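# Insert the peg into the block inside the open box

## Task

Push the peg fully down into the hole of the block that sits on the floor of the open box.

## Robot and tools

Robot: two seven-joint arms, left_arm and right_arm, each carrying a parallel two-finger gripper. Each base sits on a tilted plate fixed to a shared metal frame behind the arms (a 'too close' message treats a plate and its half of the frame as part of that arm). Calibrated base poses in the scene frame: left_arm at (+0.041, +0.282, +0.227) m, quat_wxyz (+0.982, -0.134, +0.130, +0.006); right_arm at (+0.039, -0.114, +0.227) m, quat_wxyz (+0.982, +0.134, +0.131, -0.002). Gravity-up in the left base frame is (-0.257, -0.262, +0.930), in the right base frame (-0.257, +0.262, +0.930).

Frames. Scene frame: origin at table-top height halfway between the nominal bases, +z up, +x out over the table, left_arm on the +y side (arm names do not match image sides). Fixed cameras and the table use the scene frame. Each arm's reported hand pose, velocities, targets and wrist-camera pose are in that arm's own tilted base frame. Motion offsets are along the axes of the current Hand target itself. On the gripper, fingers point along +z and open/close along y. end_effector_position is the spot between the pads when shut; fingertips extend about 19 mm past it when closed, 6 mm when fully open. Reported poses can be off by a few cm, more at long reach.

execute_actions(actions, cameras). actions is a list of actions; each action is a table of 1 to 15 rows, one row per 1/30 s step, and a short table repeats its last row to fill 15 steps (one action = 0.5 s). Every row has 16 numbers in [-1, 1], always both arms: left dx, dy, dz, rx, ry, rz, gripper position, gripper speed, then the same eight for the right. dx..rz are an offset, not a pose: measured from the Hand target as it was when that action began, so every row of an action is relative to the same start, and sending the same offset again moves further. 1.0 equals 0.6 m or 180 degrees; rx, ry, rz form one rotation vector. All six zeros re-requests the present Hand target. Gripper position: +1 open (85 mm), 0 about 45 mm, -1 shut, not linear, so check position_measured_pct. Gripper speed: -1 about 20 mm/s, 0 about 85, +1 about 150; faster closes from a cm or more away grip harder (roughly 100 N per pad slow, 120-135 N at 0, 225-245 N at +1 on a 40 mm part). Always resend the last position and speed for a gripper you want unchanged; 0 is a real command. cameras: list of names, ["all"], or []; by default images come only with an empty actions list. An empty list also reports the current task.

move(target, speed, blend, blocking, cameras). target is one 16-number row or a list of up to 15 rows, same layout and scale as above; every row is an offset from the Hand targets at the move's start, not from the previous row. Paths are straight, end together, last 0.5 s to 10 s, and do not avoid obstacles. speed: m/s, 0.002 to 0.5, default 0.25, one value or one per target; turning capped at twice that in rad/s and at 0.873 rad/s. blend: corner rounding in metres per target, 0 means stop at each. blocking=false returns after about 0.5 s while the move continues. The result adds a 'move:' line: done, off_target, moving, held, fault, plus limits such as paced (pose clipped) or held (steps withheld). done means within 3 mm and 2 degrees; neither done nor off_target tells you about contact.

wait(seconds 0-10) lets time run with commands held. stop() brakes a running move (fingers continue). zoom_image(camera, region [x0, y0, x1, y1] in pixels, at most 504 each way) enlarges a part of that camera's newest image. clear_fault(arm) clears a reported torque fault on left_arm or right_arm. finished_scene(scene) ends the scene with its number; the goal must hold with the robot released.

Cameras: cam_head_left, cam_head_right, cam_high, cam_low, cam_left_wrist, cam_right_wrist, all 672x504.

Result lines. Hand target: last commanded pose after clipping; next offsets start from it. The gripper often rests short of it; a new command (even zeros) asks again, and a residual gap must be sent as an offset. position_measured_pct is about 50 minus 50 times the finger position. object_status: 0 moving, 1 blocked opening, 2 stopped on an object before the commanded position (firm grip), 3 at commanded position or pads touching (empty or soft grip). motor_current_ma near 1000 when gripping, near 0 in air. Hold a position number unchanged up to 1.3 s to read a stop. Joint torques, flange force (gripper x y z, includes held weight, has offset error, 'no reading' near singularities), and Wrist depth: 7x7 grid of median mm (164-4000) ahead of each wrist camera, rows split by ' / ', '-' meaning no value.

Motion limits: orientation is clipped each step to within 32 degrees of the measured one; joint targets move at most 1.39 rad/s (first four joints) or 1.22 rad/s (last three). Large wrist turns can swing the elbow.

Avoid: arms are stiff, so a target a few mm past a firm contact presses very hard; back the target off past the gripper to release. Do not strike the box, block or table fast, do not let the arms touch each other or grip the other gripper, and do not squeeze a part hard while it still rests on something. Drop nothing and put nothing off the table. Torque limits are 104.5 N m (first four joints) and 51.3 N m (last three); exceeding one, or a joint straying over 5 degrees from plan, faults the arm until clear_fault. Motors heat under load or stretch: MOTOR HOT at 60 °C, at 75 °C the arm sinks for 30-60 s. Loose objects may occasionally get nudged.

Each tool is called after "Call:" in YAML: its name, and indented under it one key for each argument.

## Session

Done in practice. Now scene 2.

Call:
execute_actions:
  actions: []

Scene clock: 0.00 s.
left_arm: end_effector_position=(+0.6509, -0.4689, +0.2211) position_measured_pct=0.0 object_status=3 motor_current_ma=0 end_effector_quat_wxyz=(+0.285, +0.629, -0.270, +0.671) | right_arm: end_effector_position=(+0.4639, -0.0488, +0.1147) position_measured_pct=0.0 object_status=3 motor_current_ma=0 end_effector_quat_wxyz=(-0.159, +0.097, +0.982, +0.035)
Joint positions: left_arm=[1.061 1.399 -1.096 1.619 0.024 -1.346 -0.51] | right_arm=[0.104 0.793 -0.01 1.351 -0.065 1.317 1.496]
Joint velocities: within noise
Joint torques (N m): no reading
Flange force (N): no reading
Wrist depth (mm): cam_left_wrist=[1256 1381 1521 1683 1973 2326 2786 / 1285 1411 1586 1740 2028 2385 2833 / 1323 1477 1621 1807 2105 2474 2821 / 1356 1507 1670 1873 2188 2695 2763 / 1390 1549 1722 1927 2294 2798 2674 / 1417 1586 1778 2092 2420 2763 2631 / 1423 1617 1852 2139 2540 2729 2511] | cam_right_wrist=[1594 1641 1184 1889 2028 2174 2360 / 1438 504 531 1679 1763 1894 2098 / 428 450 474 494 524 557 589 / 396 414 433 455 474 499 527 / 371 383 398 316 336 341 479 / 342 356 346 325 338 338 436 / 327 339 344 307 317 327 413]
Hand target: left_arm +0.6509, -0.4689, +0.2211; +0.285, +0.629, -0.270, +0.671 | right_arm +0.4639, -0.0488, +0.1147; -0.159, +0.097, +0.982, +0.035
Tool commands: left_gripper/position=+1.0 left_gripper/speed=+1.0 right_gripper/position=+1.0 right_gripper/speed=+1.0

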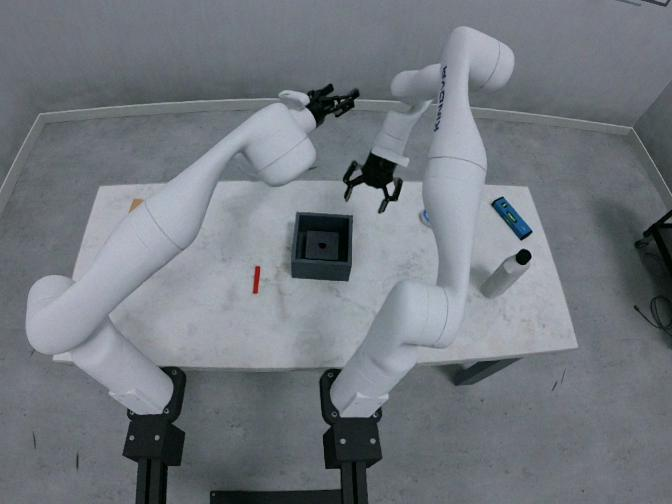

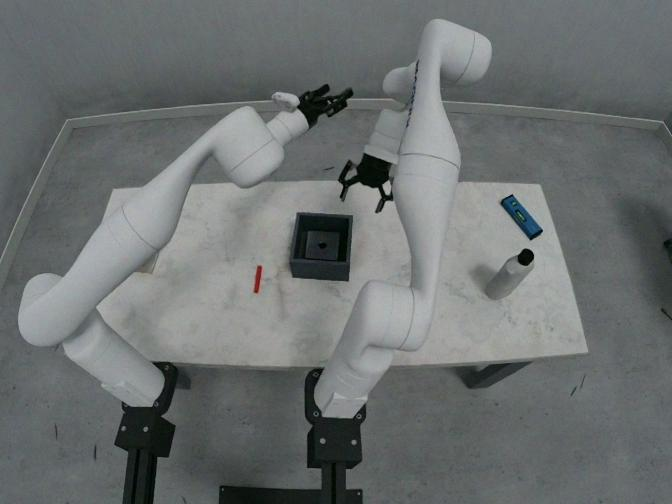

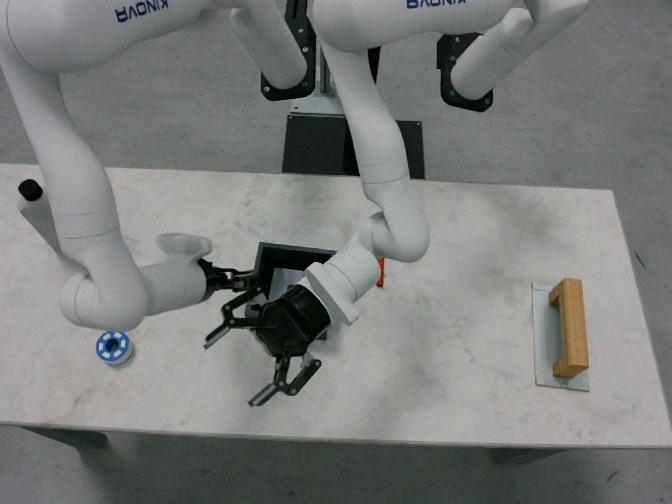

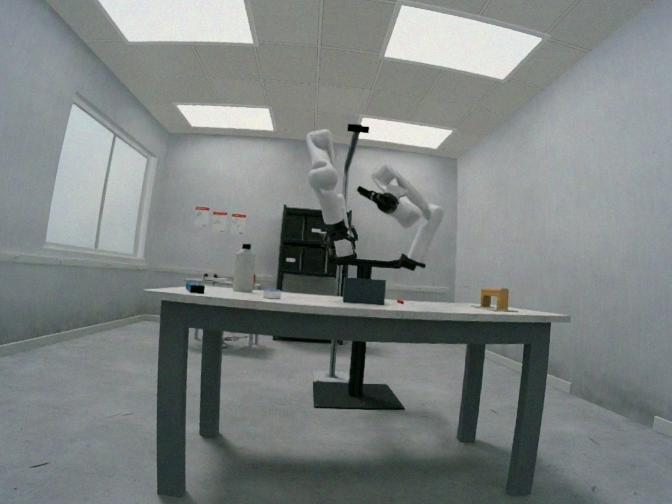

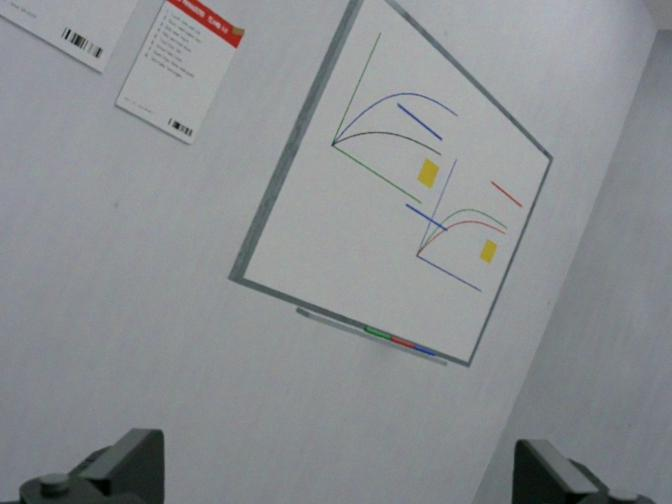

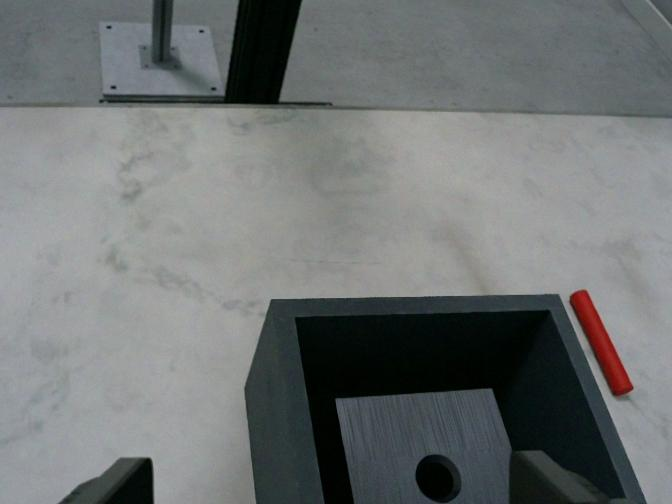

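Call:
move:
  target:
    - [-0.1768,0.0217,-0.6265,0.2625,-0.2146,0.0253,0,0,0.0775,-0.273,-0.2415,0,0,0,1,1]
    - [-0.5068,0.032,-0.8262,0.2625,-0.2146,0.0253,0,0,0.0775,-0.273,-0.2415,0,0,0,1,1]
  blend: 0.08
  speed: 0.3
  cameras: ["cam_left_wrist","cam_high"]

Scene clock: 29.57 s.
left_arm: end_effector_position=(+0.3092, -0.1378, -0.1140) position_measured_pct=49.8 object_status=3 motor_current_ma=0 end_effector_quat_wxyz=(-0.114, +0.859, -0.084, +0.493) | right_arm: end_effector_position=(+0.4318, -0.2152, +0.2605) position_measured_pct=0.0 object_status=3 motor_current_ma=0 end_effector_quat_wxyz=(-0.159, +0.097, +0.982, +0.035)
Joint positions: left_arm=[1.963 1.843 -0.58 2.326 0.645 -0.542 -0.288] | right_arm=[0.372 0.699 0.049 1.038 0 1.73 1.789]
Joint torques (N m): left_arm=[2.74 -13.6 -2.46 6.48 0.92 -0.44 -0.27] | right_arm=[-3.5 -24.24 -1.28 -5.61 -0.24 1.68 0.36]
Flange force (N): left_arm=[1.9 4.4 1.6] | right_arm=[-3.7 -1.8 -2.6]
Wrist depth (mm): cam_left_wrist=[449 451 453 454 454 430 316 / 394 395 395 395 398 351 244 / 343 345 344 345 346 331 240 / 304 310 311 311 306 301 240 / 277 278 278 274 279 279 264 / 251 255 256 248 256 257 253 / 239 240 - 237 - 241 242] | cam_right_wrist=[1736 1857 1927 1249 2181 2376 2560 / 1590 1674 1768 1396 1956 2125 2263 / 1464 1490 1575 1438 1759 1894 759 / 511 535 553 583 612 647 681 / 474 493 516 533 560 586 616 / 439 459 478 494 514 459 500 / 420 436 451 472 488 441 463]
Hand target: left_arm +0.3092, -0.1379, -0.1140; -0.114, +0.859, -0.084, +0.493 | right_arm +0.4318, -0.2152, +0.2605; -0.159, +0.097, +0.982, +0.035
Off the commanded pose: left_arm 0.000 m, 0 deg | right_arm 0.000 m, 0 deg.
move: done
Images, in order (width x height): cam_high 672x504, cam_left_wrist 672x504.

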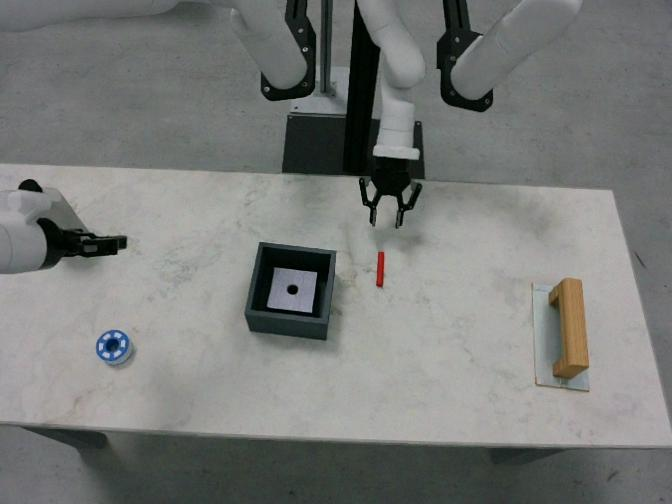

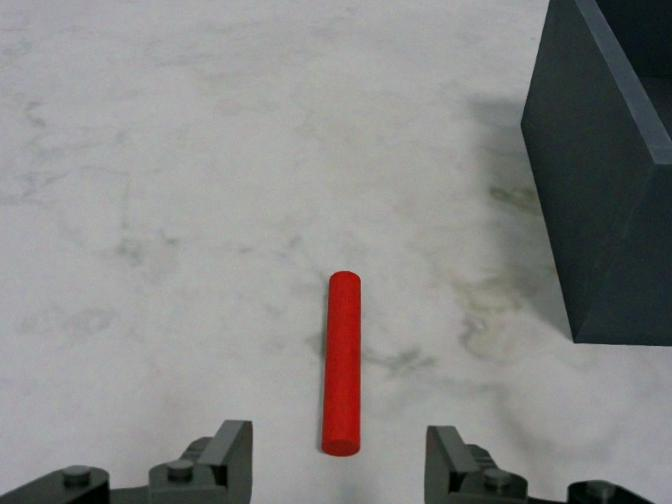

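Call:
move:
  target:
    - [-0.0042,0.0018,0.1247,0,0,0,0,0,0,0,0,0,0,0,1,1]
    - [-0.0042,0.0018,0.1247,0,0,0,-1,-1,0,0,0,0,0,0,1,1]
  speed: 0.12
  cameras: ["cam_left_wrist"]

Scene clock: 55.13 s.
left_arm: end_effector_position=(+0.3726, -0.1299, -0.1529) position_measured_pct=86.6 object_status=0 motor_current_ma=1000 end_effector_quat_wxyz=(-0.114, +0.859, -0.084, +0.493) | right_arm: end_effector_position=(+0.4318, -0.2152, +0.2605) position_measured_pct=0.0 object_status=3 motor_current_ma=0 end_effector_quat_wxyz=(-0.159, +0.097, +0.982, +0.035)
Joint positions: left_arm=[1.774 1.961 -0.658 2.19 0.567 -0.615 -0.277] | right_arm=[0.372 0.699 0.049 1.038 0 1.73 1.789]
Joint torques (N m): left_arm=[2.16 -12.1 -1.33 4.54 0.29 -0.03 -0.29] | right_arm=[-3.54 -24.24 -1.27 -5.72 -0.21 1.68 0.41]
Flange force (N): left_arm=[6.4 3.2 -5.5] | right_arm=[-3.3 -1.7 -2.3]
Wrist depth (mm): cam_left_wrist=[343 343 345 345 346 348 235 / 293 301 301 302 303 296 244 / 261 262 257 257 263 264 240 / 231 232 232 232 233 234 227 / 211 211 208 201 212 213 209 / 188 191 191 184 192 192 193 / - 180 - - - 181 -] | cam_right_wrist=[1736 1837 1927 1251 2210 2368 2511 / 1586 1666 1763 1390 1991 2105 2286 / 1464 1493 1567 1451 1731 1868 779 / 512 533 556 583 610 648 675 / 474 495 514 533 560 586 612 / 439 459 476 494 516 459 498 / 421 437 453 471 486 442 461]
Hand target: left_arm +0.3726, -0.1299, -0.1529; -0.114, +0.859, -0.084, +0.493 | right_arm +0.4318, -0.2152, +0.2605; -0.159, +0.097, +0.982, +0.035
Off the commanded pose: left_arm 0.000 m, 0 deg | right_arm 0.000 m, 0 deg.
move: done
Images, in order (width x height): cam_left_wrist 672x504.

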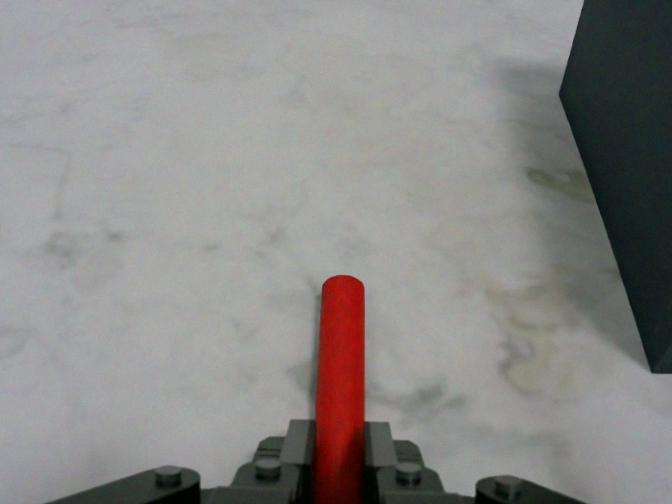

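Call:
move:
  target:
    - [0.2003,0,-0.2003,0,0,0,-1,-1,0,0,0,0,0,0,1,1]
    - [0.3907,0.2815,-0.1103,0.0007,-0.1716,-0.86,-1,-1,0,0,0,0,0,0,1,1]
  speed: 0.25
  blend: 0.06
  cameras: ["cam_left_wrist"]

Scene clock: 64.47 s.
left_arm: end_effector_position=(+0.4273, -0.3596, +0.0263) position_measured_pct=86.6 object_status=2 motor_current_ma=1000 end_effector_quat_wxyz=(+0.435, +0.340, +0.832, +0.039) | right_arm: end_effector_position=(+0.4318, -0.2152, +0.2605) position_measured_pct=0.0 object_status=3 motor_current_ma=0 end_effector_quat_wxyz=(-0.159, +0.097, +0.982, +0.035)
Joint positions: left_arm=[0.968 0.94 -0.081 2.181 0.588 -0.85 1.146] | right_arm=[0.372 0.699 0.049 1.038 0 1.73 1.789]
Joint torques (N m): left_arm=[6.1 -17.06 4.11 -1.34 -0.72 -1.74 -0.27] | right_arm=[-3.49 -24.23 -1.35 -5.65 -0.27 1.69 0.37]
Flange force (N): left_arm=[-2.8 -2.6 2.0] | right_arm=[-3.5 -1.8 -2.5]
Wrist depth (mm): cam_left_wrist=[320 223 267 257 269 306 315 / 343 273 292 290 289 243 342 / 397 274 321 313 320 288 382 / 444 441 317 326 300 426 425 / 509 497 493 203 482 478 1696 / 557 580 561 525 1979 1873 1704 / 668 659 - 2167 1967 1768 1625] | cam_right_wrist=[1736 1837 1933 1253 2195 2402 2560 / 1586 1674 1773 1402 1991 2098 2326 / 1460 1490 1564 1435 1749 1868 2009 / 511 533 554 581 611 651 687 / 474 493 514 533 558 588 616 / 439 459 477 493 514 458 498 / 422 436 455 471 488 441 463]
Hand target: left_arm +0.4272, -0.3596, +0.0263; +0.435, +0.340, +0.832, +0.039 | right_arm +0.4318, -0.2152, +0.2605; -0.159, +0.097, +0.982, +0.035
Off the commanded pose: left_arm 0.000 m, 0 deg | right_arm 0.000 m, 0 deg.
move: done
Images, in order (width x height): cam_left_wrist 672x504.

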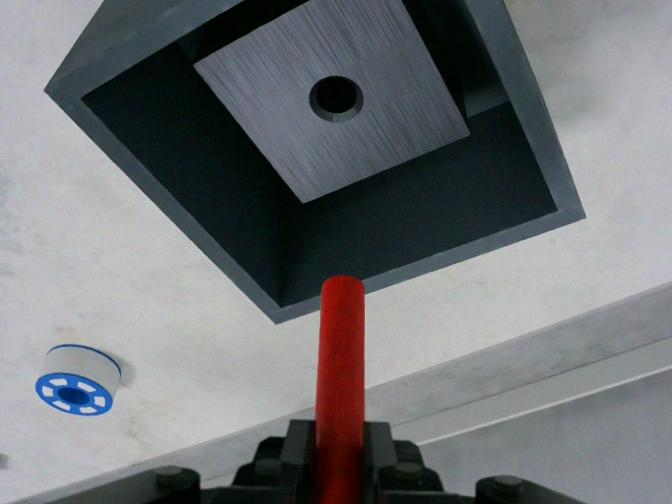

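Call:
move:
  target:
    - [0.0097,-0.0032,-0.0097,0,0,0,-1,-1,0,0,0,0,0,0,1,1]
    - [0.1133,-0.0032,0.094,0,0,0,-1,-1,0,0,0,0,0,0,1,1]
  speed: 0.15
  blend: 0.01
  cameras: ["cam_left_wrist"]

Scene clock: 71.67 s.
left_arm: end_effector_position=(+0.4421, -0.3332, -0.0567) position_measured_pct=86.6 object_status=2 motor_current_ma=1000 end_effector_quat_wxyz=(+0.435, +0.340, +0.832, +0.039) | right_arm: end_effector_position=(+0.4318, -0.2152, +0.2605) position_measured_pct=0.0 object_status=3 motor_current_ma=0 end_effector_quat_wxyz=(-0.159, +0.097, +0.982, +0.035)
Joint positions: left_arm=[0.885 1.179 -0.078 2.139 0.449 -1.024 1.272] | right_arm=[0.372 0.699 0.049 1.038 0 1.73 1.789]
Joint torques (N m): left_arm=[6.43 -17.97 4.11 0.41 -0.59 -1.79 -0.26] | right_arm=[-3.44 -24.4 -1.24 -5.62 -0.26 1.69 0.36]
Flange force (N): left_arm=[-0.9 -1.5 2.5] | right_arm=[-4.1 -1.8 -2.7]
Wrist depth (mm): cam_left_wrist=[228 221 182 - - 222 222 / 239 188 - - - - 245 / 188 - - 201 203 - 267 / 172 242 224 229 222 - 296 / 202 234 264 199 264 252 194 / 426 227 270 179 252 233 216 / 466 465 - - 242 1718 1617] | cam_right_wrist=[1745 1822 1884 1258 2232 2368 2580 / 1605 1670 1763 1393 1985 2132 2286 / 1460 1503 1579 1435 1722 1878 1967 / 511 534 554 582 613 651 689 / 474 494 514 533 557 588 613 / 439 459 478 494 516 458 498 / 423 436 454 471 488 441 459]
Hand target: left_arm +0.4421, -0.3332, -0.0567; +0.435, +0.340, +0.832, +0.039 | right_arm +0.4318, -0.2152, +0.2605; -0.159, +0.097, +0.982, +0.035
Off the commanded pose: left_arm 0.000 m, 0 deg | right_arm 0.000 m, 0 deg.
move: done; blend cut to 0.0042 m at target 1
Images, in order (width x height): cam_left_wrist 672x504.

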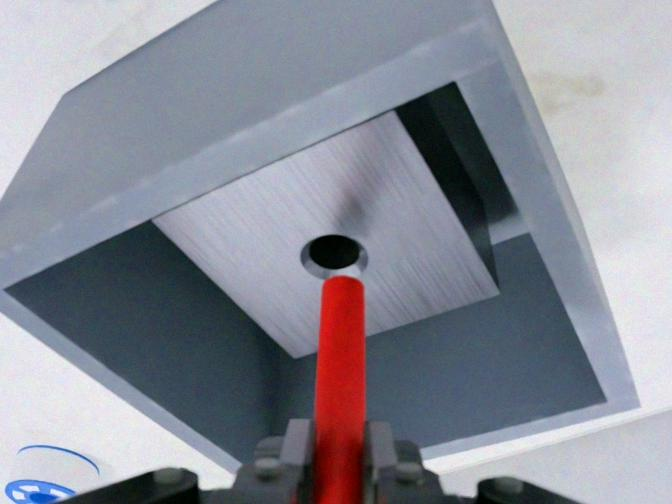

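Call:
move:
  target:
    - [0.0019,-0.0043,-0.0019,0,0,0,-1,-1,0,0,0,0,0,0,1,1]
    - [0.0632,-0.0043,0.0594,0,0,0,-1,-1,0,0,0,0,0,0,1,1]
  speed: 0.06
  cameras: ["cam_left_wrist"]

Scene clock: 79.60 s.
left_arm: end_effector_position=(+0.4528, -0.3206, -0.1062) position_measured_pct=98.3 object_status=0 motor_current_ma=400 end_effector_quat_wxyz=(+0.435, +0.340, +0.832, +0.039) | right_arm: end_effector_position=(+0.4318, -0.2152, +0.2605) position_measured_pct=0.0 object_status=3 motor_current_ma=0 end_effector_quat_wxyz=(-0.159, +0.097, +0.982, +0.035)
Joint positions: left_arm=[0.846 1.315 -0.086 2.071 0.397 -1.086 1.31] | right_arm=[0.372 0.699 0.049 1.038 0 1.73 1.789]
Joint torques (N m): left_arm=[6.56 -18.28 4.13 1.09 -0.53 -1.81 -0.26] | right_arm=[-3.47 -24.28 -1.28 -5.64 -0.23 1.67 0.4]
Flange force (N): left_arm=[-0.4 -1.0 2.8] | right_arm=[-3.7 -1.7 -2.6]
Wrist depth (mm): cam_left_wrist=[173 172 171 - - 168 171 / 189 183 - - - - 183 / 189 - - - - - - / - - - - - - - / - - - - - - - / - - 205 199 190 - - / - 214 231 - 209 - -] | cam_right_wrist=[1731 1827 1911 1253 2203 2402 2580 / 1602 1683 1759 1399 1962 2153 2302 / 1454 1500 1575 1438 1745 1868 2015 / 511 534 556 582 611 650 687 / 475 492 516 534 559 585 451 / 440 459 477 493 515 459 477 / 422 436 453 470 488 441 463]
Hand target: left_arm +0.4528, -0.3206, -0.1062; +0.435, +0.340, +0.832, +0.039 | right_arm +0.4318, -0.2152, +0.2605; -0.159, +0.097, +0.982, +0.035
Off the commanded pose: left_arm 0.000 m, 0 deg | right_arm 0.000 m, 0 deg.
move: done
Images, in order (width x height): cam_left_wrist 672x504.

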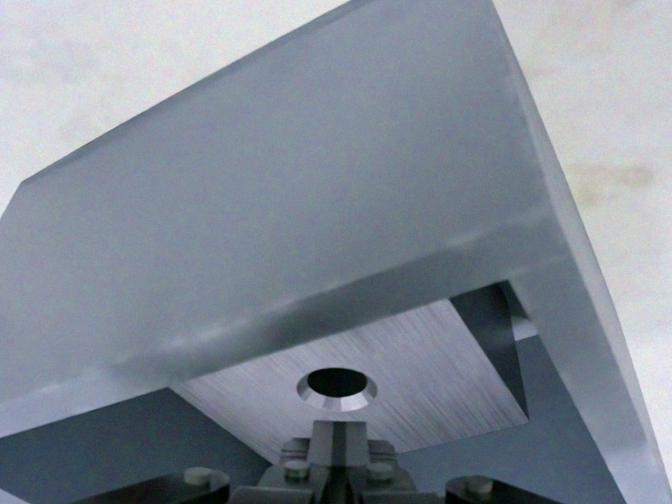

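Call:
move:
  target: [0,0,-0.22,0,0,0,-1,-1,0,0,0,0,0,0,1,1]
  cameras: ["all"]

Scene clock: 83.03 s.
left_arm: end_effector_position=(+0.3536, -0.2901, -0.0246) position_measured_pct=98.7 object_status=3 motor_current_ma=950 end_effector_quat_wxyz=(+0.435, +0.340, +0.832, +0.039) | right_arm: end_effector_position=(+0.4318, -0.2152, +0.2605) position_measured_pct=0.0 object_status=3 motor_current_ma=0 end_effector_quat_wxyz=(-0.159, +0.097, +0.982, +0.035)
Joint positions: left_arm=[0.99 1.168 -0.025 2.433 0.527 -1.273 1.407] | right_arm=[0.372 0.699 0.049 1.038 0 1.73 1.789]
Joint torques (N m): left_arm=[5.45 -15.4 3.76 2.41 -0.39 -1.87 -0.25] | right_arm=[-3.4 -24.26 -1.23 -5.63 -0.24 1.67 0.4]
Flange force (N): left_arm=[-0.4 -0.5 2.5] | right_arm=[-3.7 -1.6 -2.6]
Wrist depth (mm): cam_left_wrist=[274 272 271 274 272 267 265 / 303 302 300 288 287 294 292 / 335 331 303 260 249 324 321 / 374 303 265 235 228 351 357 / 420 272 259 322 318 385 408 / 494 306 345 377 354 317 466 / 561 556 342 365 335 1792 1704] | cam_right_wrist=[1736 1837 1894 1251 2210 2376 2570 / 1594 1679 1759 1393 1997 2118 2302 / 1457 1490 1567 1432 1740 1878 1997 / 512 533 556 583 609 649 690 / 473 494 513 536 559 586 620 / 439 459 478 494 517 459 500 / 422 436 454 471 488 440 463]
Hand target: left_arm +0.3536, -0.2901, -0.0246; +0.435, +0.340, +0.832, +0.039 | right_arm +0.4318, -0.2152, +0.2605; -0.159, +0.097, +0.982, +0.035
Off the commanded pose: left_arm 0.000 m, 0 deg | right_arm 0.000 m, 0 deg.
move: done

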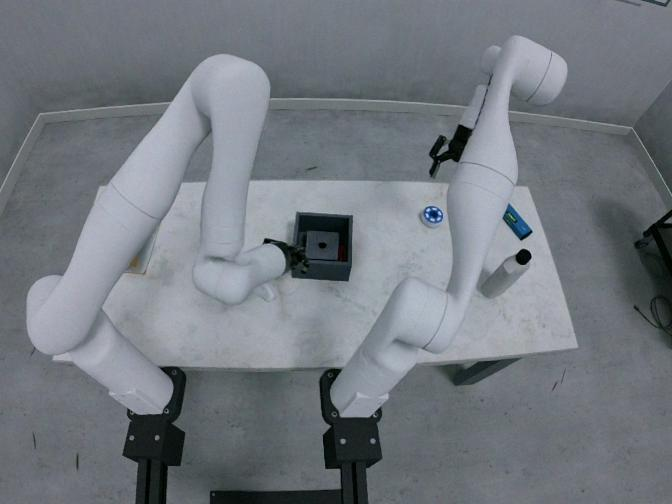

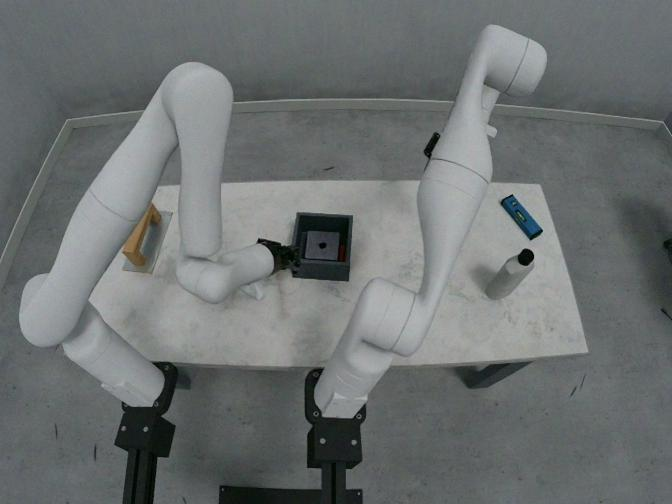

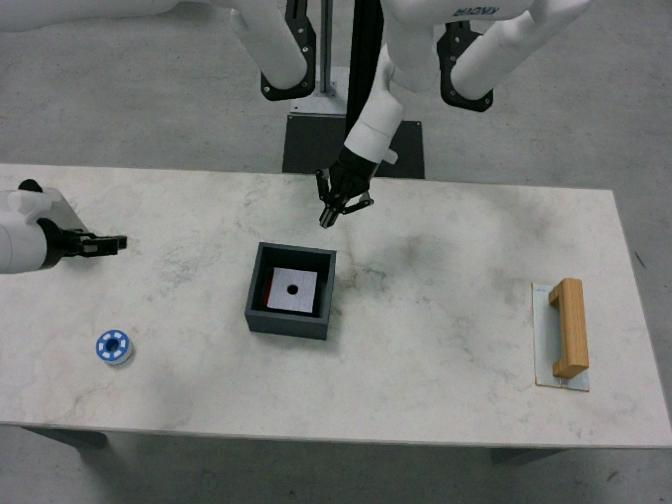

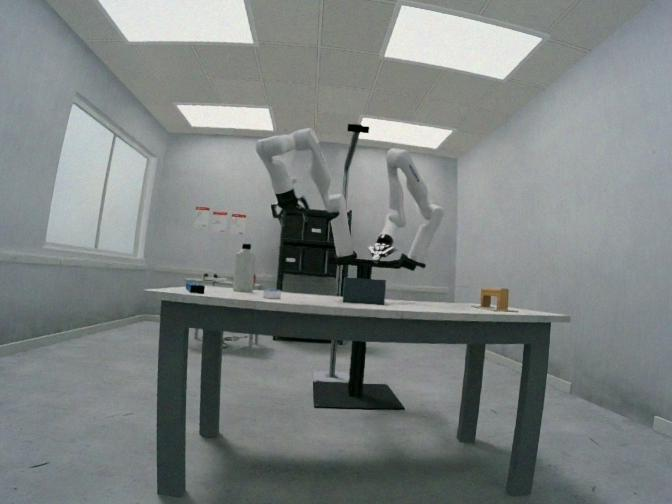

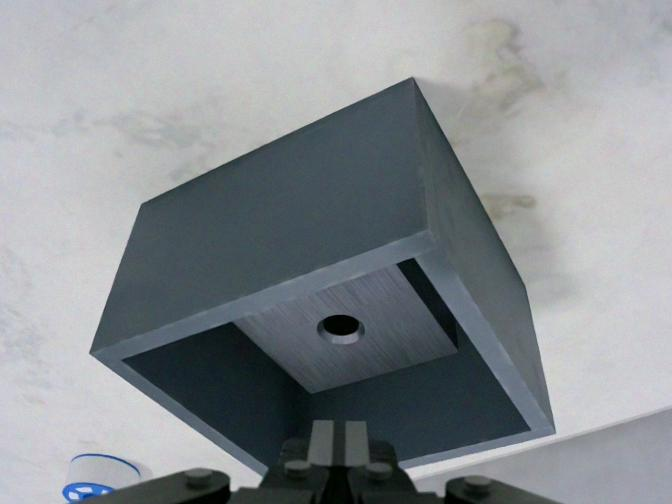

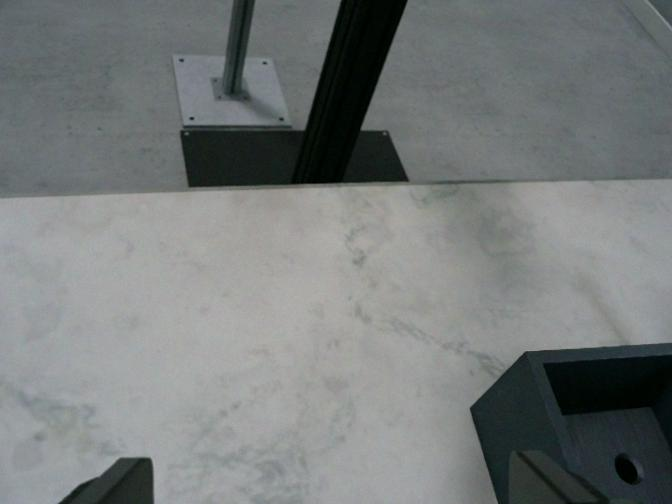

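Call:
zoom_image:
  camera: "cam_head_left"
  region: [280, 200, 370, 290]

Call:
zoom_image:
  camera: "cam_high"
  region: [235, 230, 345, 345]

Scaled by 5.600.

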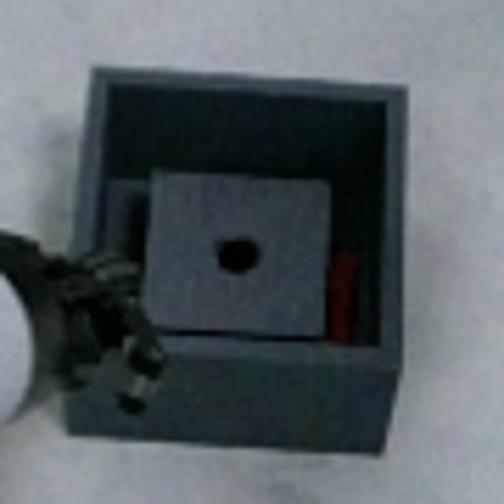

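Scaled by 4.383.

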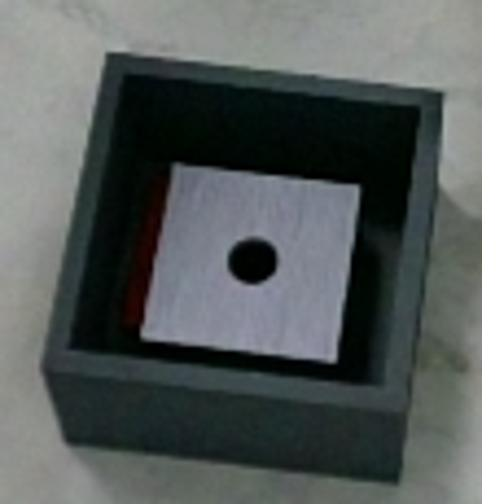

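Call:
move:
  target: [-0.2623,-0.078,0.0737,0.125,0.2283,0.3018,1,0,0,0,0,0,0,0,1,1]
  cameras: ["cam_left_wrist"]

Scene clock: 128.87 s.
left_arm: end_effector_position=(+0.4231, -0.4307, +0.0410) position_measured_pct=0.0 object_status=3 motor_current_ma=0 end_effector_quat_wxyz=(-0.007, +0.712, +0.677, +0.186) | right_arm: end_effector_position=(+0.4318, -0.2152, +0.2605) position_measured_pct=0.0 object_status=3 motor_current_ma=0 end_effector_quat_wxyz=(-0.159, +0.097, +0.982, +0.035)
Joint positions: left_arm=[1.281 1.131 -0.795 1.14 0.373 1.09 0.623] | right_arm=[0.372 0.699 0.049 1.038 0 1.73 1.789]
Joint torques (N m): left_arm=[8.03 -21.94 -0.46 -6 -0.08 0.2 -0.24] | right_arm=[-3.44 -24.25 -1.25 -5.67 -0.25 1.63 0.35]
Flange force (N): left_arm=[-5.3 2.7 -2.1] | right_arm=[-3.6 -1.7 -2.6]
Wrist depth (mm): cam_left_wrist=[418 417 417 416 414 413 413 / 420 419 320 386 381 414 413 / 421 421 359 360 408 414 415 / 423 421 361 360 361 415 415 / 423 423 379 362 385 416 416 / 424 424 357 340 349 417 416 / 425 422 422 422 419 418 416] | cam_right_wrist=[1736 1827 1933 1258 2195 2411 2560 / 1598 1666 1740 1399 2003 2112 2318 / 1457 1493 1556 1435 1740 1852 1979 / 511 533 556 583 611 648 685 / 474 494 515 535 558 588 619 / 440 459 477 493 514 457 497 / 421 437 453 471 486 441 462]
Hand target: left_arm +0.4231, -0.4307, +0.0410; -0.007, +0.712, +0.677, +0.186 | right_arm +0.4318, -0.2152, +0.2605; -0.159, +0.097, +0.982, +0.035
Off the commanded pose: left_arm 0.000 m, 0 deg | right_arm 0.000 m, 0 deg.
move: done
Images, in order (width x height): cam_left_wrist 672x504.

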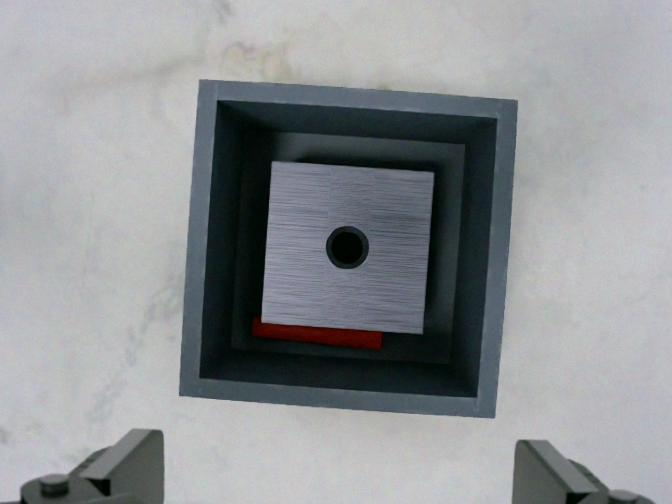

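Call:
move:
  target: [0.0035,-0.0098,0.21,-0.0638,-0.0683,0.5184,-1,0,0,0,0,0,0,0,1,1]
  cameras: ["cam_left_wrist","cam_head_left","cam_high"]
  speed: 0.2

Scene clock: 329.27 s.
left_arm: end_effector_position=(+0.4498, -0.3953, -0.0771) position_measured_pct=98.7 object_status=3 motor_current_ma=950 end_effector_quat_wxyz=(-0.011, +0.991, -0.074, +0.114) | right_arm: end_effector_position=(+0.4318, -0.2152, +0.2605) position_measured_pct=0.0 object_status=3 motor_current_ma=0 end_effector_quat_wxyz=(-0.159, +0.097, +0.982, +0.035)
Joint positions: left_arm=[0.868 1.081 -0.185 1.458 -0.008 0.451 -0.92] | right_arm=[0.372 0.699 0.049 1.038 0 1.73 1.789]
Joint torques (N m): left_arm=[7.96 -22.06 4.57 -4.21 0.18 -0.32 -0.3] | right_arm=[-3.46 -24.36 -1.29 -5.59 -0.26 1.68 0.41]
Flange force (N): left_arm=[2.0 5.3 1.2] | right_arm=[-4.1 -1.8 -2.8]
Wrist depth (mm): cam_left_wrist=[264 274 283 294 304 318 333 / 265 273 284 295 307 318 333 / 254 263 190 197 309 320 335 / 256 265 275 238 310 321 335 / 213 221 228 222 311 322 337 / 214 224 229 239 313 324 338 / 215 221 228 - 314 323 339] | cam_right_wrist=[1740 1817 1900 1246 2181 2411 2570 / 1598 1679 1763 1396 1991 2139 2335 / 1464 1483 1556 1435 1740 1868 1967 / 510 533 553 581 612 651 686 / 473 493 512 536 556 586 619 / 439 459 478 494 515 459 376 / 422 437 454 470 488 440 459]
Hand target: left_arm +0.4498, -0.3953, -0.0771; -0.011, +0.991, -0.074, +0.114 | right_arm +0.4318, -0.2152, +0.2605; -0.159, +0.097, +0.982, +0.035
Off the commanded pose: left_arm 0.000 m, 0 deg | right_arm 0.000 m, 0 deg.
move: done
Images, in order (width x height): cam_head_left 672x504, cam_high 672x504, cam_left_wrist 672x504.

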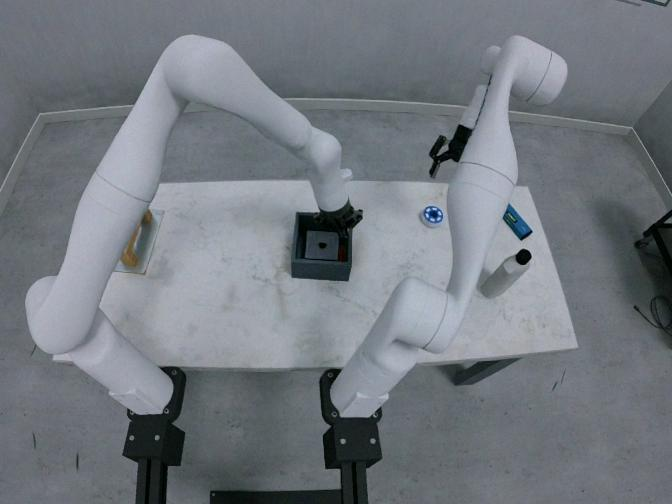

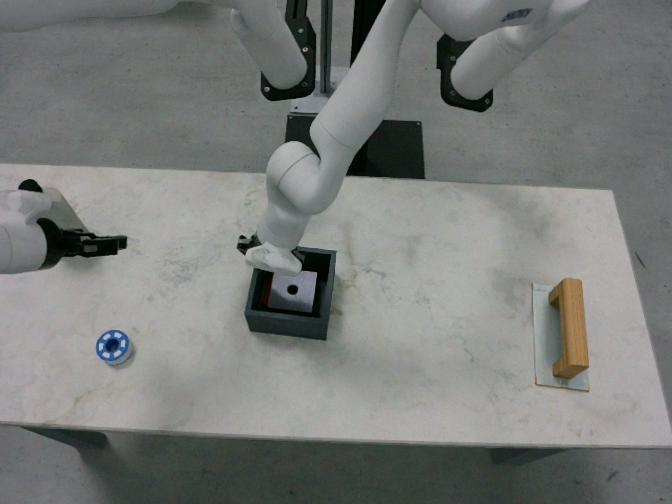

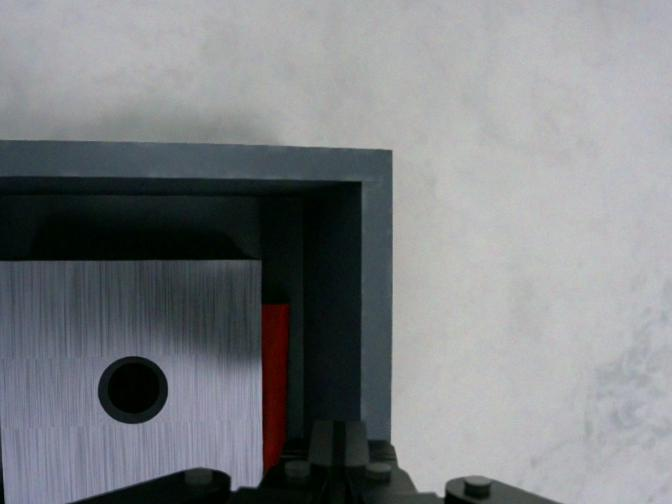

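Call:
move:
  target: [0,-0.031,0.135,0,0,0,-1,0,0,0,0,0,0,0,1,1]
  speed: 0.05
  cameras: ["cam_left_wrist"]

Scene clock: 341.13 s.
left_arm: end_effector_position=(+0.4710, -0.3769, -0.1549) position_measured_pct=98.7 object_status=3 motor_current_ma=950 end_effector_quat_wxyz=(-0.011, +0.991, -0.074, +0.114) | right_arm: end_effector_position=(+0.4318, -0.2152, +0.2605) position_measured_pct=0.0 object_status=3 motor_current_ma=0 end_effector_quat_wxyz=(-0.159, +0.097, +0.982, +0.035)
Joint positions: left_arm=[0.806 1.241 -0.167 1.393 -0.009 0.348 -0.947] | right_arm=[0.372 0.699 0.049 1.038 0 1.73 1.789]
Joint torques (N m): left_arm=[-2.37 23.8 -1.2 8.03 -0.97 1.98 -0.29] | right_arm=[-3.43 -24.36 -1.24 -5.64 -0.26 1.65 0.38]
Flange force (N): left_arm=[-0.3 8.1 -84.4] | right_arm=[-4.0 -1.7 -2.7]
Wrist depth (mm): cam_left_wrist=[192 197 206 213 222 232 242 / 192 199 207 214 223 233 243 / - 191 199 201 - - 244 / 186 190 198 202 - - 244 / - - - 192 - - 245 / - - - 192 - - 246 / - - - - - - 246] | cam_right_wrist=[1745 1847 1916 1251 2210 2394 2570 / 1594 1662 1740 1402 1985 2160 2335 / 1445 1490 1556 1432 1736 1868 2021 / 510 533 556 581 609 649 688 / 474 493 515 533 556 587 617 / 439 460 477 494 517 451 370 / 421 435 453 471 488 434 362]
Hand target: left_arm +0.4708, -0.3764, -0.1552; -0.011, +0.991, -0.074, +0.114 | right_arm +0.4318, -0.2152, +0.2605; -0.159, +0.097, +0.982, +0.035
Off the commanded pose: left_arm 0.001 m, 0 deg | right_arm 0.000 m, 0 deg.
move: done
Images, in order (width x height): cam_left_wrist 672x504.

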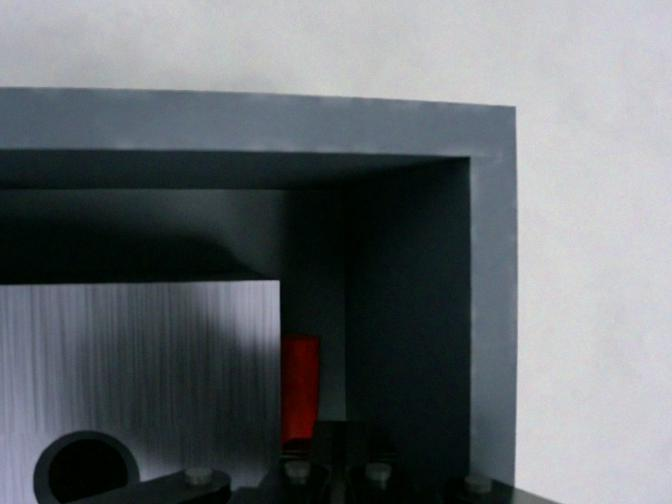

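Call:
move:
  target: [0,0.004,-0.0145,0,0,0,-1,0,0,0,0,0,0,0,1,1]
  speed: 0.05

Scene clock: 344.80 s.
left_arm: end_effector_position=(+0.4685, -0.3788, -0.1469) position_measured_pct=98.7 object_status=3 motor_current_ma=950 end_effector_quat_wxyz=(-0.011, +0.991, -0.074, +0.114) | right_arm: end_effector_position=(+0.4318, -0.2152, +0.2605) position_measured_pct=0.0 object_status=3 motor_current_ma=0 end_effector_quat_wxyz=(-0.159, +0.097, +0.982, +0.035)
Joint positions: left_arm=[0.813 1.224 -0.169 1.402 -0.009 0.358 -0.943] | right_arm=[0.372 0.699 0.049 1.038 0 1.73 1.789]
Joint torques (N m): left_arm=[8.15 -22.64 4.62 -3.5 0.1 -0.3 -0.29] | right_arm=[-3.54 -24.27 -1.34 -5.65 -0.26 1.7 0.4]
Flange force (N): left_arm=[1.9 5.3 2.0] | right_arm=[-3.6 -1.8 -2.5]
Wrist depth (mm): cam_left_wrist=[196 202 209 218 226 236 246 / - 203 211 218 227 237 247 / 190 196 204 208 - - 248 / 190 195 203 208 - - 249 / - - - 210 - - 249 / - - - 198 - - 251 / - - - - - - 251] | cam_right_wrist=[1736 1822 1905 1253 2203 2360 2590 / 1582 1662 1754 1408 1997 2139 2310 / 1457 1500 1560 1432 1736 1884 1997 / 510 533 553 582 610 650 687 / 475 494 515 534 559 588 616 / 439 459 478 495 512 452 361 / 421 436 454 472 488 434 372]
Hand target: left_arm +0.4685, -0.3789, -0.1469; -0.011, +0.991, -0.074, +0.114 | right_arm +0.4318, -0.2152, +0.2605; -0.159, +0.097, +0.982, +0.035
Off the commanded pose: left_arm 0.000 m, 0 deg | right_arm 0.000 m, 0 deg.
move: done

Call:
move:
  target: [0,-0.0145,-0.0039,0,0,0,-1,0,0,0,0,0,0,0,1,1]
  speed: 0.05
  cameras: ["cam_left_wrist"]

Scene clock: 349.03 s.
left_arm: end_effector_position=(+0.4692, -0.3703, -0.1442) position_measured_pct=98.7 object_status=3 motor_current_ma=950 end_effector_quat_wxyz=(-0.011, +0.991, -0.074, +0.114) | right_arm: end_effector_position=(+0.4318, -0.2152, +0.2605) position_measured_pct=0.0 object_status=3 motor_current_ma=0 end_effector_quat_wxyz=(-0.159, +0.097, +0.982, +0.035)
Joint positions: left_arm=[0.8 1.212 -0.166 1.427 -0.013 0.342 -0.954] | right_arm=[0.372 0.699 0.049 1.038 0 1.73 1.789]
Joint torques (N m): left_arm=[3.96 -17.45 0.99 -0.33 -0.49 0.98 -0.26] | right_arm=[-3.42 -24.37 -1.25 -5.67 -0.3 1.69 0.4]
Flange force (N): left_arm=[1.7 11.8 -4.7] | right_arm=[-3.8 -1.7 -2.4]
Wrist depth (mm): cam_left_wrist=[197 203 210 218 227 237 246 / 197 204 211 219 228 239 248 / 189 194 202 209 174 - 251 / 190 196 203 211 183 - 252 / - - - 213 183 - 252 / - - - 205 176 - 254 / - - - - - - -] | cam_right_wrist=[1727 1832 1894 1261 2218 2411 2570 / 1582 1683 1768 1396 1973 2118 2294 / 1467 1487 1564 1435 1759 1884 1979 / 510 534 555 583 611 650 689 / 473 493 514 534 558 587 619 / 440 459 477 494 516 451 462 / 422 437 453 470 489 450 376]
Hand target: left_arm +0.4692, -0.3703, -0.1442; -0.011, +0.991, -0.074, +0.114 | right_arm +0.4318, -0.2152, +0.2605; -0.159, +0.097, +0.982, +0.035
Off the commanded pose: left_arm 0.000 m, 0 deg | right_arm 0.000 m, 0 deg.
move: done
Images, in order (width x height): cam_left_wrist 672x504.

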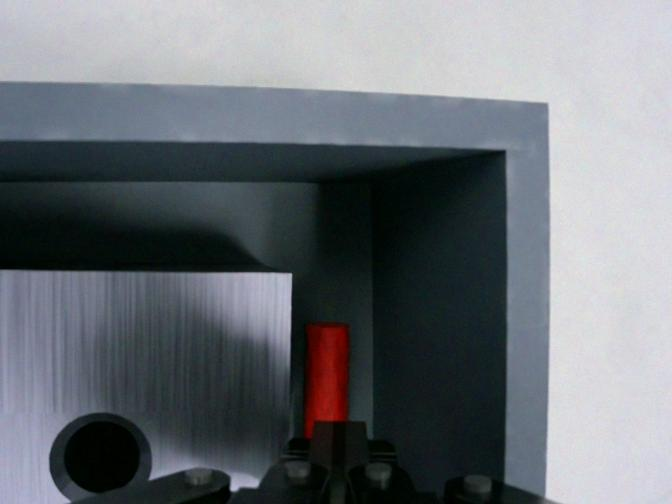

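Call:
move:
  target: [0,-0.0257,-0.0069,0,0,0,-1,0,0,0,0,0,0,0,1,1]
  speed: 0.05
  cameras: ["cam_left_wrist"]

Scene clock: 354.97 s.
left_arm: end_effector_position=(+0.4705, -0.3550, -0.1396) position_measured_pct=98.7 object_status=3 motor_current_ma=950 end_effector_quat_wxyz=(-0.011, +0.991, -0.074, +0.114) | right_arm: end_effector_position=(+0.4318, -0.2152, +0.2605) position_measured_pct=0.0 object_status=3 motor_current_ma=0 end_effector_quat_wxyz=(-0.159, +0.097, +0.982, +0.035)
Joint positions: left_arm=[0.776 1.192 -0.161 1.47 -0.019 0.316 -0.973] | right_arm=[0.372 0.699 0.049 1.038 0 1.73 1.789]
Joint torques (N m): left_arm=[4.2 -17.21 1.34 -0.3 -0.43 0.88 -0.27] | right_arm=[-3.47 -24.26 -1.28 -5.63 -0.26 1.63 0.34]
Flange force (N): left_arm=[1.8 11.2 -5.0] | right_arm=[-3.7 -1.9 -2.8]
Wrist depth (mm): cam_left_wrist=[197 203 210 219 227 237 246 / 197 203 211 219 228 239 248 / 189 194 202 210 194 - - / 191 196 203 212 194 - - / - - - 212 195 - - / - - - 204 187 - - / - - - - 196 - -] | cam_right_wrist=[1749 1827 1905 1246 2218 2402 2570 / 1602 1674 1763 1405 1997 2132 2335 / 1470 1500 1579 1432 1749 1873 2015 / 510 536 553 580 613 653 686 / 473 494 517 533 559 586 616 / 439 459 477 493 516 460 479 / 421 437 453 471 488 442 391]
Hand target: left_arm +0.4705, -0.3550, -0.1396; -0.011, +0.991, -0.074, +0.114 | right_arm +0.4318, -0.2152, +0.2605; -0.159, +0.097, +0.982, +0.035
Off the commanded pose: left_arm 0.000 m, 0 deg | right_arm 0.000 m, 0 deg.
move: done
Images, in order (width x height): cam_left_wrist 672x504.

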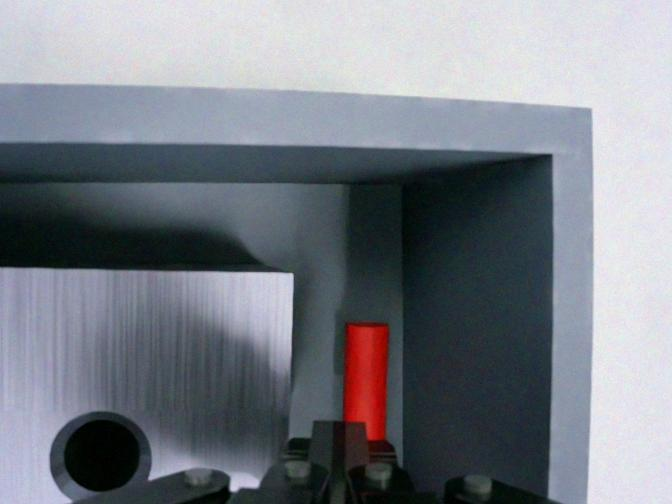

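Call:
move:
  target:
    - [0,0.0345,-0.1288,0,0,0,-1,0,0,0,0,0,0,0,1,1]
    - [-0.0795,-0.0572,-0.1262,0.1307,0,-0.5044,-1,0,0,0,0,0,0,0,1,1]
  speed: 0.2
  blend: 0.03
  cameras: ["cam_left_wrist"]

Scene clock: 399.67 s.
left_arm: end_effector_position=(+0.4123, -0.3144, -0.0752) position_measured_pct=98.7 object_status=3 motor_current_ma=950 end_effector_quat_wxyz=(-0.109, +0.727, +0.671, +0.099) | right_arm: end_effector_position=(+0.4318, -0.2152, +0.2605) position_measured_pct=0.0 object_status=3 motor_current_ma=0 end_effector_quat_wxyz=(-0.159, +0.097, +0.982, +0.035)
Joint positions: left_arm=[1.051 1.212 -0.629 1.318 0.452 0.964 0.344] | right_arm=[0.372 0.699 0.049 1.038 0 1.73 1.789]
Joint torques (N m): left_arm=[7.89 -21.63 0.89 -3.74 0.12 0.94 -0.28] | right_arm=[-3.46 -24.33 -1.26 -5.68 -0.25 1.68 0.4]
Flange force (N): left_arm=[-4.5 3.3 -1.8] | right_arm=[-3.7 -1.7 -2.5]
Wrist depth (mm): cam_left_wrist=[332 316 299 288 276 265 255 / 331 316 302 288 276 265 255 / 333 317 303 289 276 266 256 / 334 317 303 193 182 174 204 / 334 318 306 224 218 210 203 / 335 318 306 222 219 213 203 / 335 318 307 - 219 212 -] | cam_right_wrist=[1759 1842 1922 1258 2203 2420 2600 / 1605 1674 1727 1390 1997 2139 2326 / 1460 1503 1556 1448 1736 1878 2003 / 510 536 557 581 611 648 687 / 475 494 514 534 559 588 612 / 439 459 478 493 513 460 503 / 421 435 454 472 488 442 466]
Hand target: left_arm +0.4123, -0.3144, -0.0752; -0.109, +0.727, +0.671, +0.099 | right_arm +0.4318, -0.2152, +0.2605; -0.159, +0.097, +0.982, +0.035
Off the commanded pose: left_arm 0.000 m, 0 deg | right_arm 0.000 m, 0 deg.
move: done
Images, in order (width x height): cam_left_wrist 672x504.

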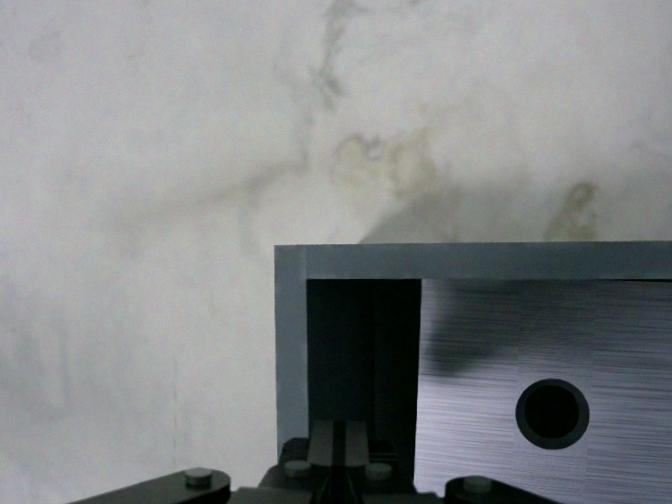

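Call:
move:
  target:
    - [0,0.0232,0.106,0,0,0,-1,0,0,0,0,0,0,0,1,1]
    - [0,0.0666,0.0943,0,0,0,-1,0,0,0,0,0,0,0,1,1]
  speed: 0.05
  cameras: ["cam_left_wrist"]

Scene clock: 409.53 s.
left_arm: end_effector_position=(+0.4521, -0.3009, -0.1303) position_measured_pct=98.7 object_status=3 motor_current_ma=950 end_effector_quat_wxyz=(-0.109, +0.727, +0.671, +0.099) | right_arm: end_effector_position=(+0.4318, -0.2152, +0.2605) position_measured_pct=0.0 object_status=3 motor_current_ma=0 end_effector_quat_wxyz=(-0.159, +0.097, +0.982, +0.035)
Joint positions: left_arm=[0.956 1.341 -0.609 1.186 0.467 0.945 0.325] | right_arm=[0.372 0.699 0.049 1.038 0 1.73 1.789]
Joint torques (N m): left_arm=[7.02 -22.04 -0.09 -3.81 -0.29 0.13 -0.24] | right_arm=[-3.42 -24.24 -1.28 -5.73 -0.3 1.69 0.41]
Flange force (N): left_arm=[-5.5 1.6 -3.3] | right_arm=[-3.2 -1.5 -2.1]
Wrist depth (mm): cam_left_wrist=[253 242 231 221 210 202 195 / 254 242 231 221 211 202 195 / 255 243 231 221 212 203 196 / 255 - 232 221 213 204 196 / - - 207 213 - - - / - - 189 214 - - - / - - - - - - -] | cam_right_wrist=[1736 1822 1889 1244 2181 2360 2621 / 1594 1687 1768 1405 1979 2125 2271 / 1454 1493 1560 1429 1736 1884 1973 / 508 534 553 583 611 647 686 / 475 493 515 535 558 585 618 / 439 458 475 493 516 459 475 / 422 437 454 471 488 443 465]
Hand target: left_arm +0.4520, -0.3010, -0.1303; -0.109, +0.727, +0.671, +0.099 | right_arm +0.4318, -0.2152, +0.2605; -0.159, +0.097, +0.982, +0.035
Off the commanded pose: left_arm 0.000 m, 0 deg | right_arm 0.000 m, 0 deg.
move: done
Images, in order (width x height): cam_left_wrist 672x504.

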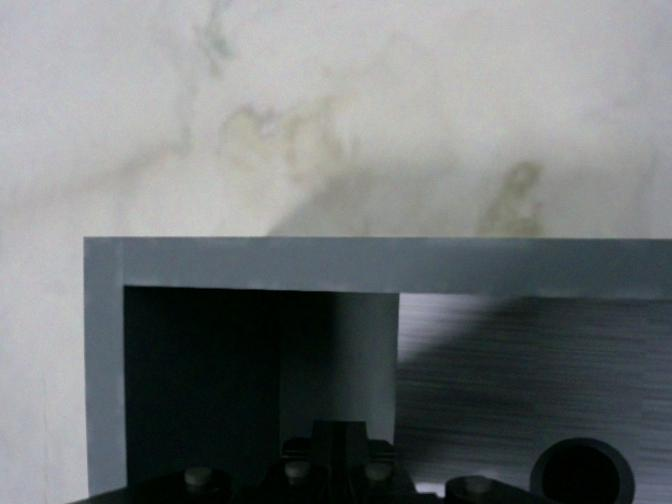

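Call:
move:
  target:
    - [0,-0.0432,-0.161,0,0,0,-1,0,0,0,0,0,0,0,1,1]
    - [-0.0207,-0.0393,-0.0978,-0.2169,-0.0891,0.5052,-1,0,0,0,0,0,0,0,1,1]
  speed: 0.2
  blend: 0.03
  cameras: ["cam_left_wrist"]

Scene clock: 433.03 s.
left_arm: end_effector_position=(+0.4276, -0.3282, -0.0772) position_measured_pct=98.7 object_status=3 motor_current_ma=950 end_effector_quat_wxyz=(+0.161, +0.978, -0.093, +0.099) | right_arm: end_effector_position=(+0.4318, -0.2152, +0.2605) position_measured_pct=0.0 object_status=3 motor_current_ma=0 end_effector_quat_wxyz=(-0.159, +0.097, +0.982, +0.035)
Joint positions: left_arm=[0.293 1.021 0.277 1.881 -0.215 -0.038 -1.138] | right_arm=[0.372 0.699 0.049 1.038 0 1.73 1.789]
Joint torques (N m): left_arm=[6.65 -18.59 8.2 -0.14 -0.2 -0.57 -0.32] | right_arm=[-3.48 -24.23 -1.33 -5.68 -0.27 1.67 0.36]
Flange force (N): left_arm=[0.4 3.6 3.4] | right_arm=[-3.4 -1.8 -2.4]
Wrist depth (mm): cam_left_wrist=[- 186 176 195 331 377 421 / 184 196 209 230 228 390 442 / 187 196 213 279 240 398 446 / 188 197 214 278 241 402 446 / 188 198 215 280 241 404 450 / - 249 271 280 241 407 463 / - 250 263 - 235 409 456] | cam_right_wrist=[1731 1852 1916 1251 2174 2385 2621 / 1590 1670 1759 1411 1997 2132 2286 / 1464 1483 1560 1432 1763 1873 1997 / 510 533 554 579 612 651 687 / 474 494 516 533 560 586 614 / 439 459 478 494 515 461 514 / 421 437 453 469 487 442 473]
Hand target: left_arm +0.4276, -0.3281, -0.0772; +0.161, +0.978, -0.093, +0.099 | right_arm +0.4318, -0.2152, +0.2605; -0.159, +0.097, +0.982, +0.035
Off the commanded pose: left_arm 0.000 m, 0 deg | right_arm 0.000 m, 0 deg.
move: done
Images, in order (width x height): cam_left_wrist 672x504.

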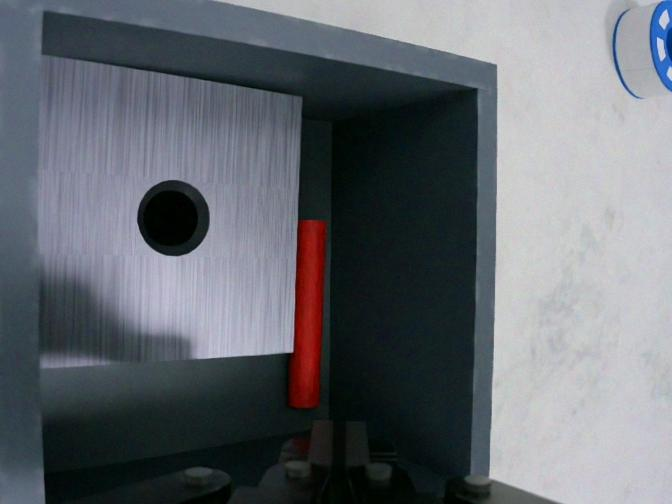

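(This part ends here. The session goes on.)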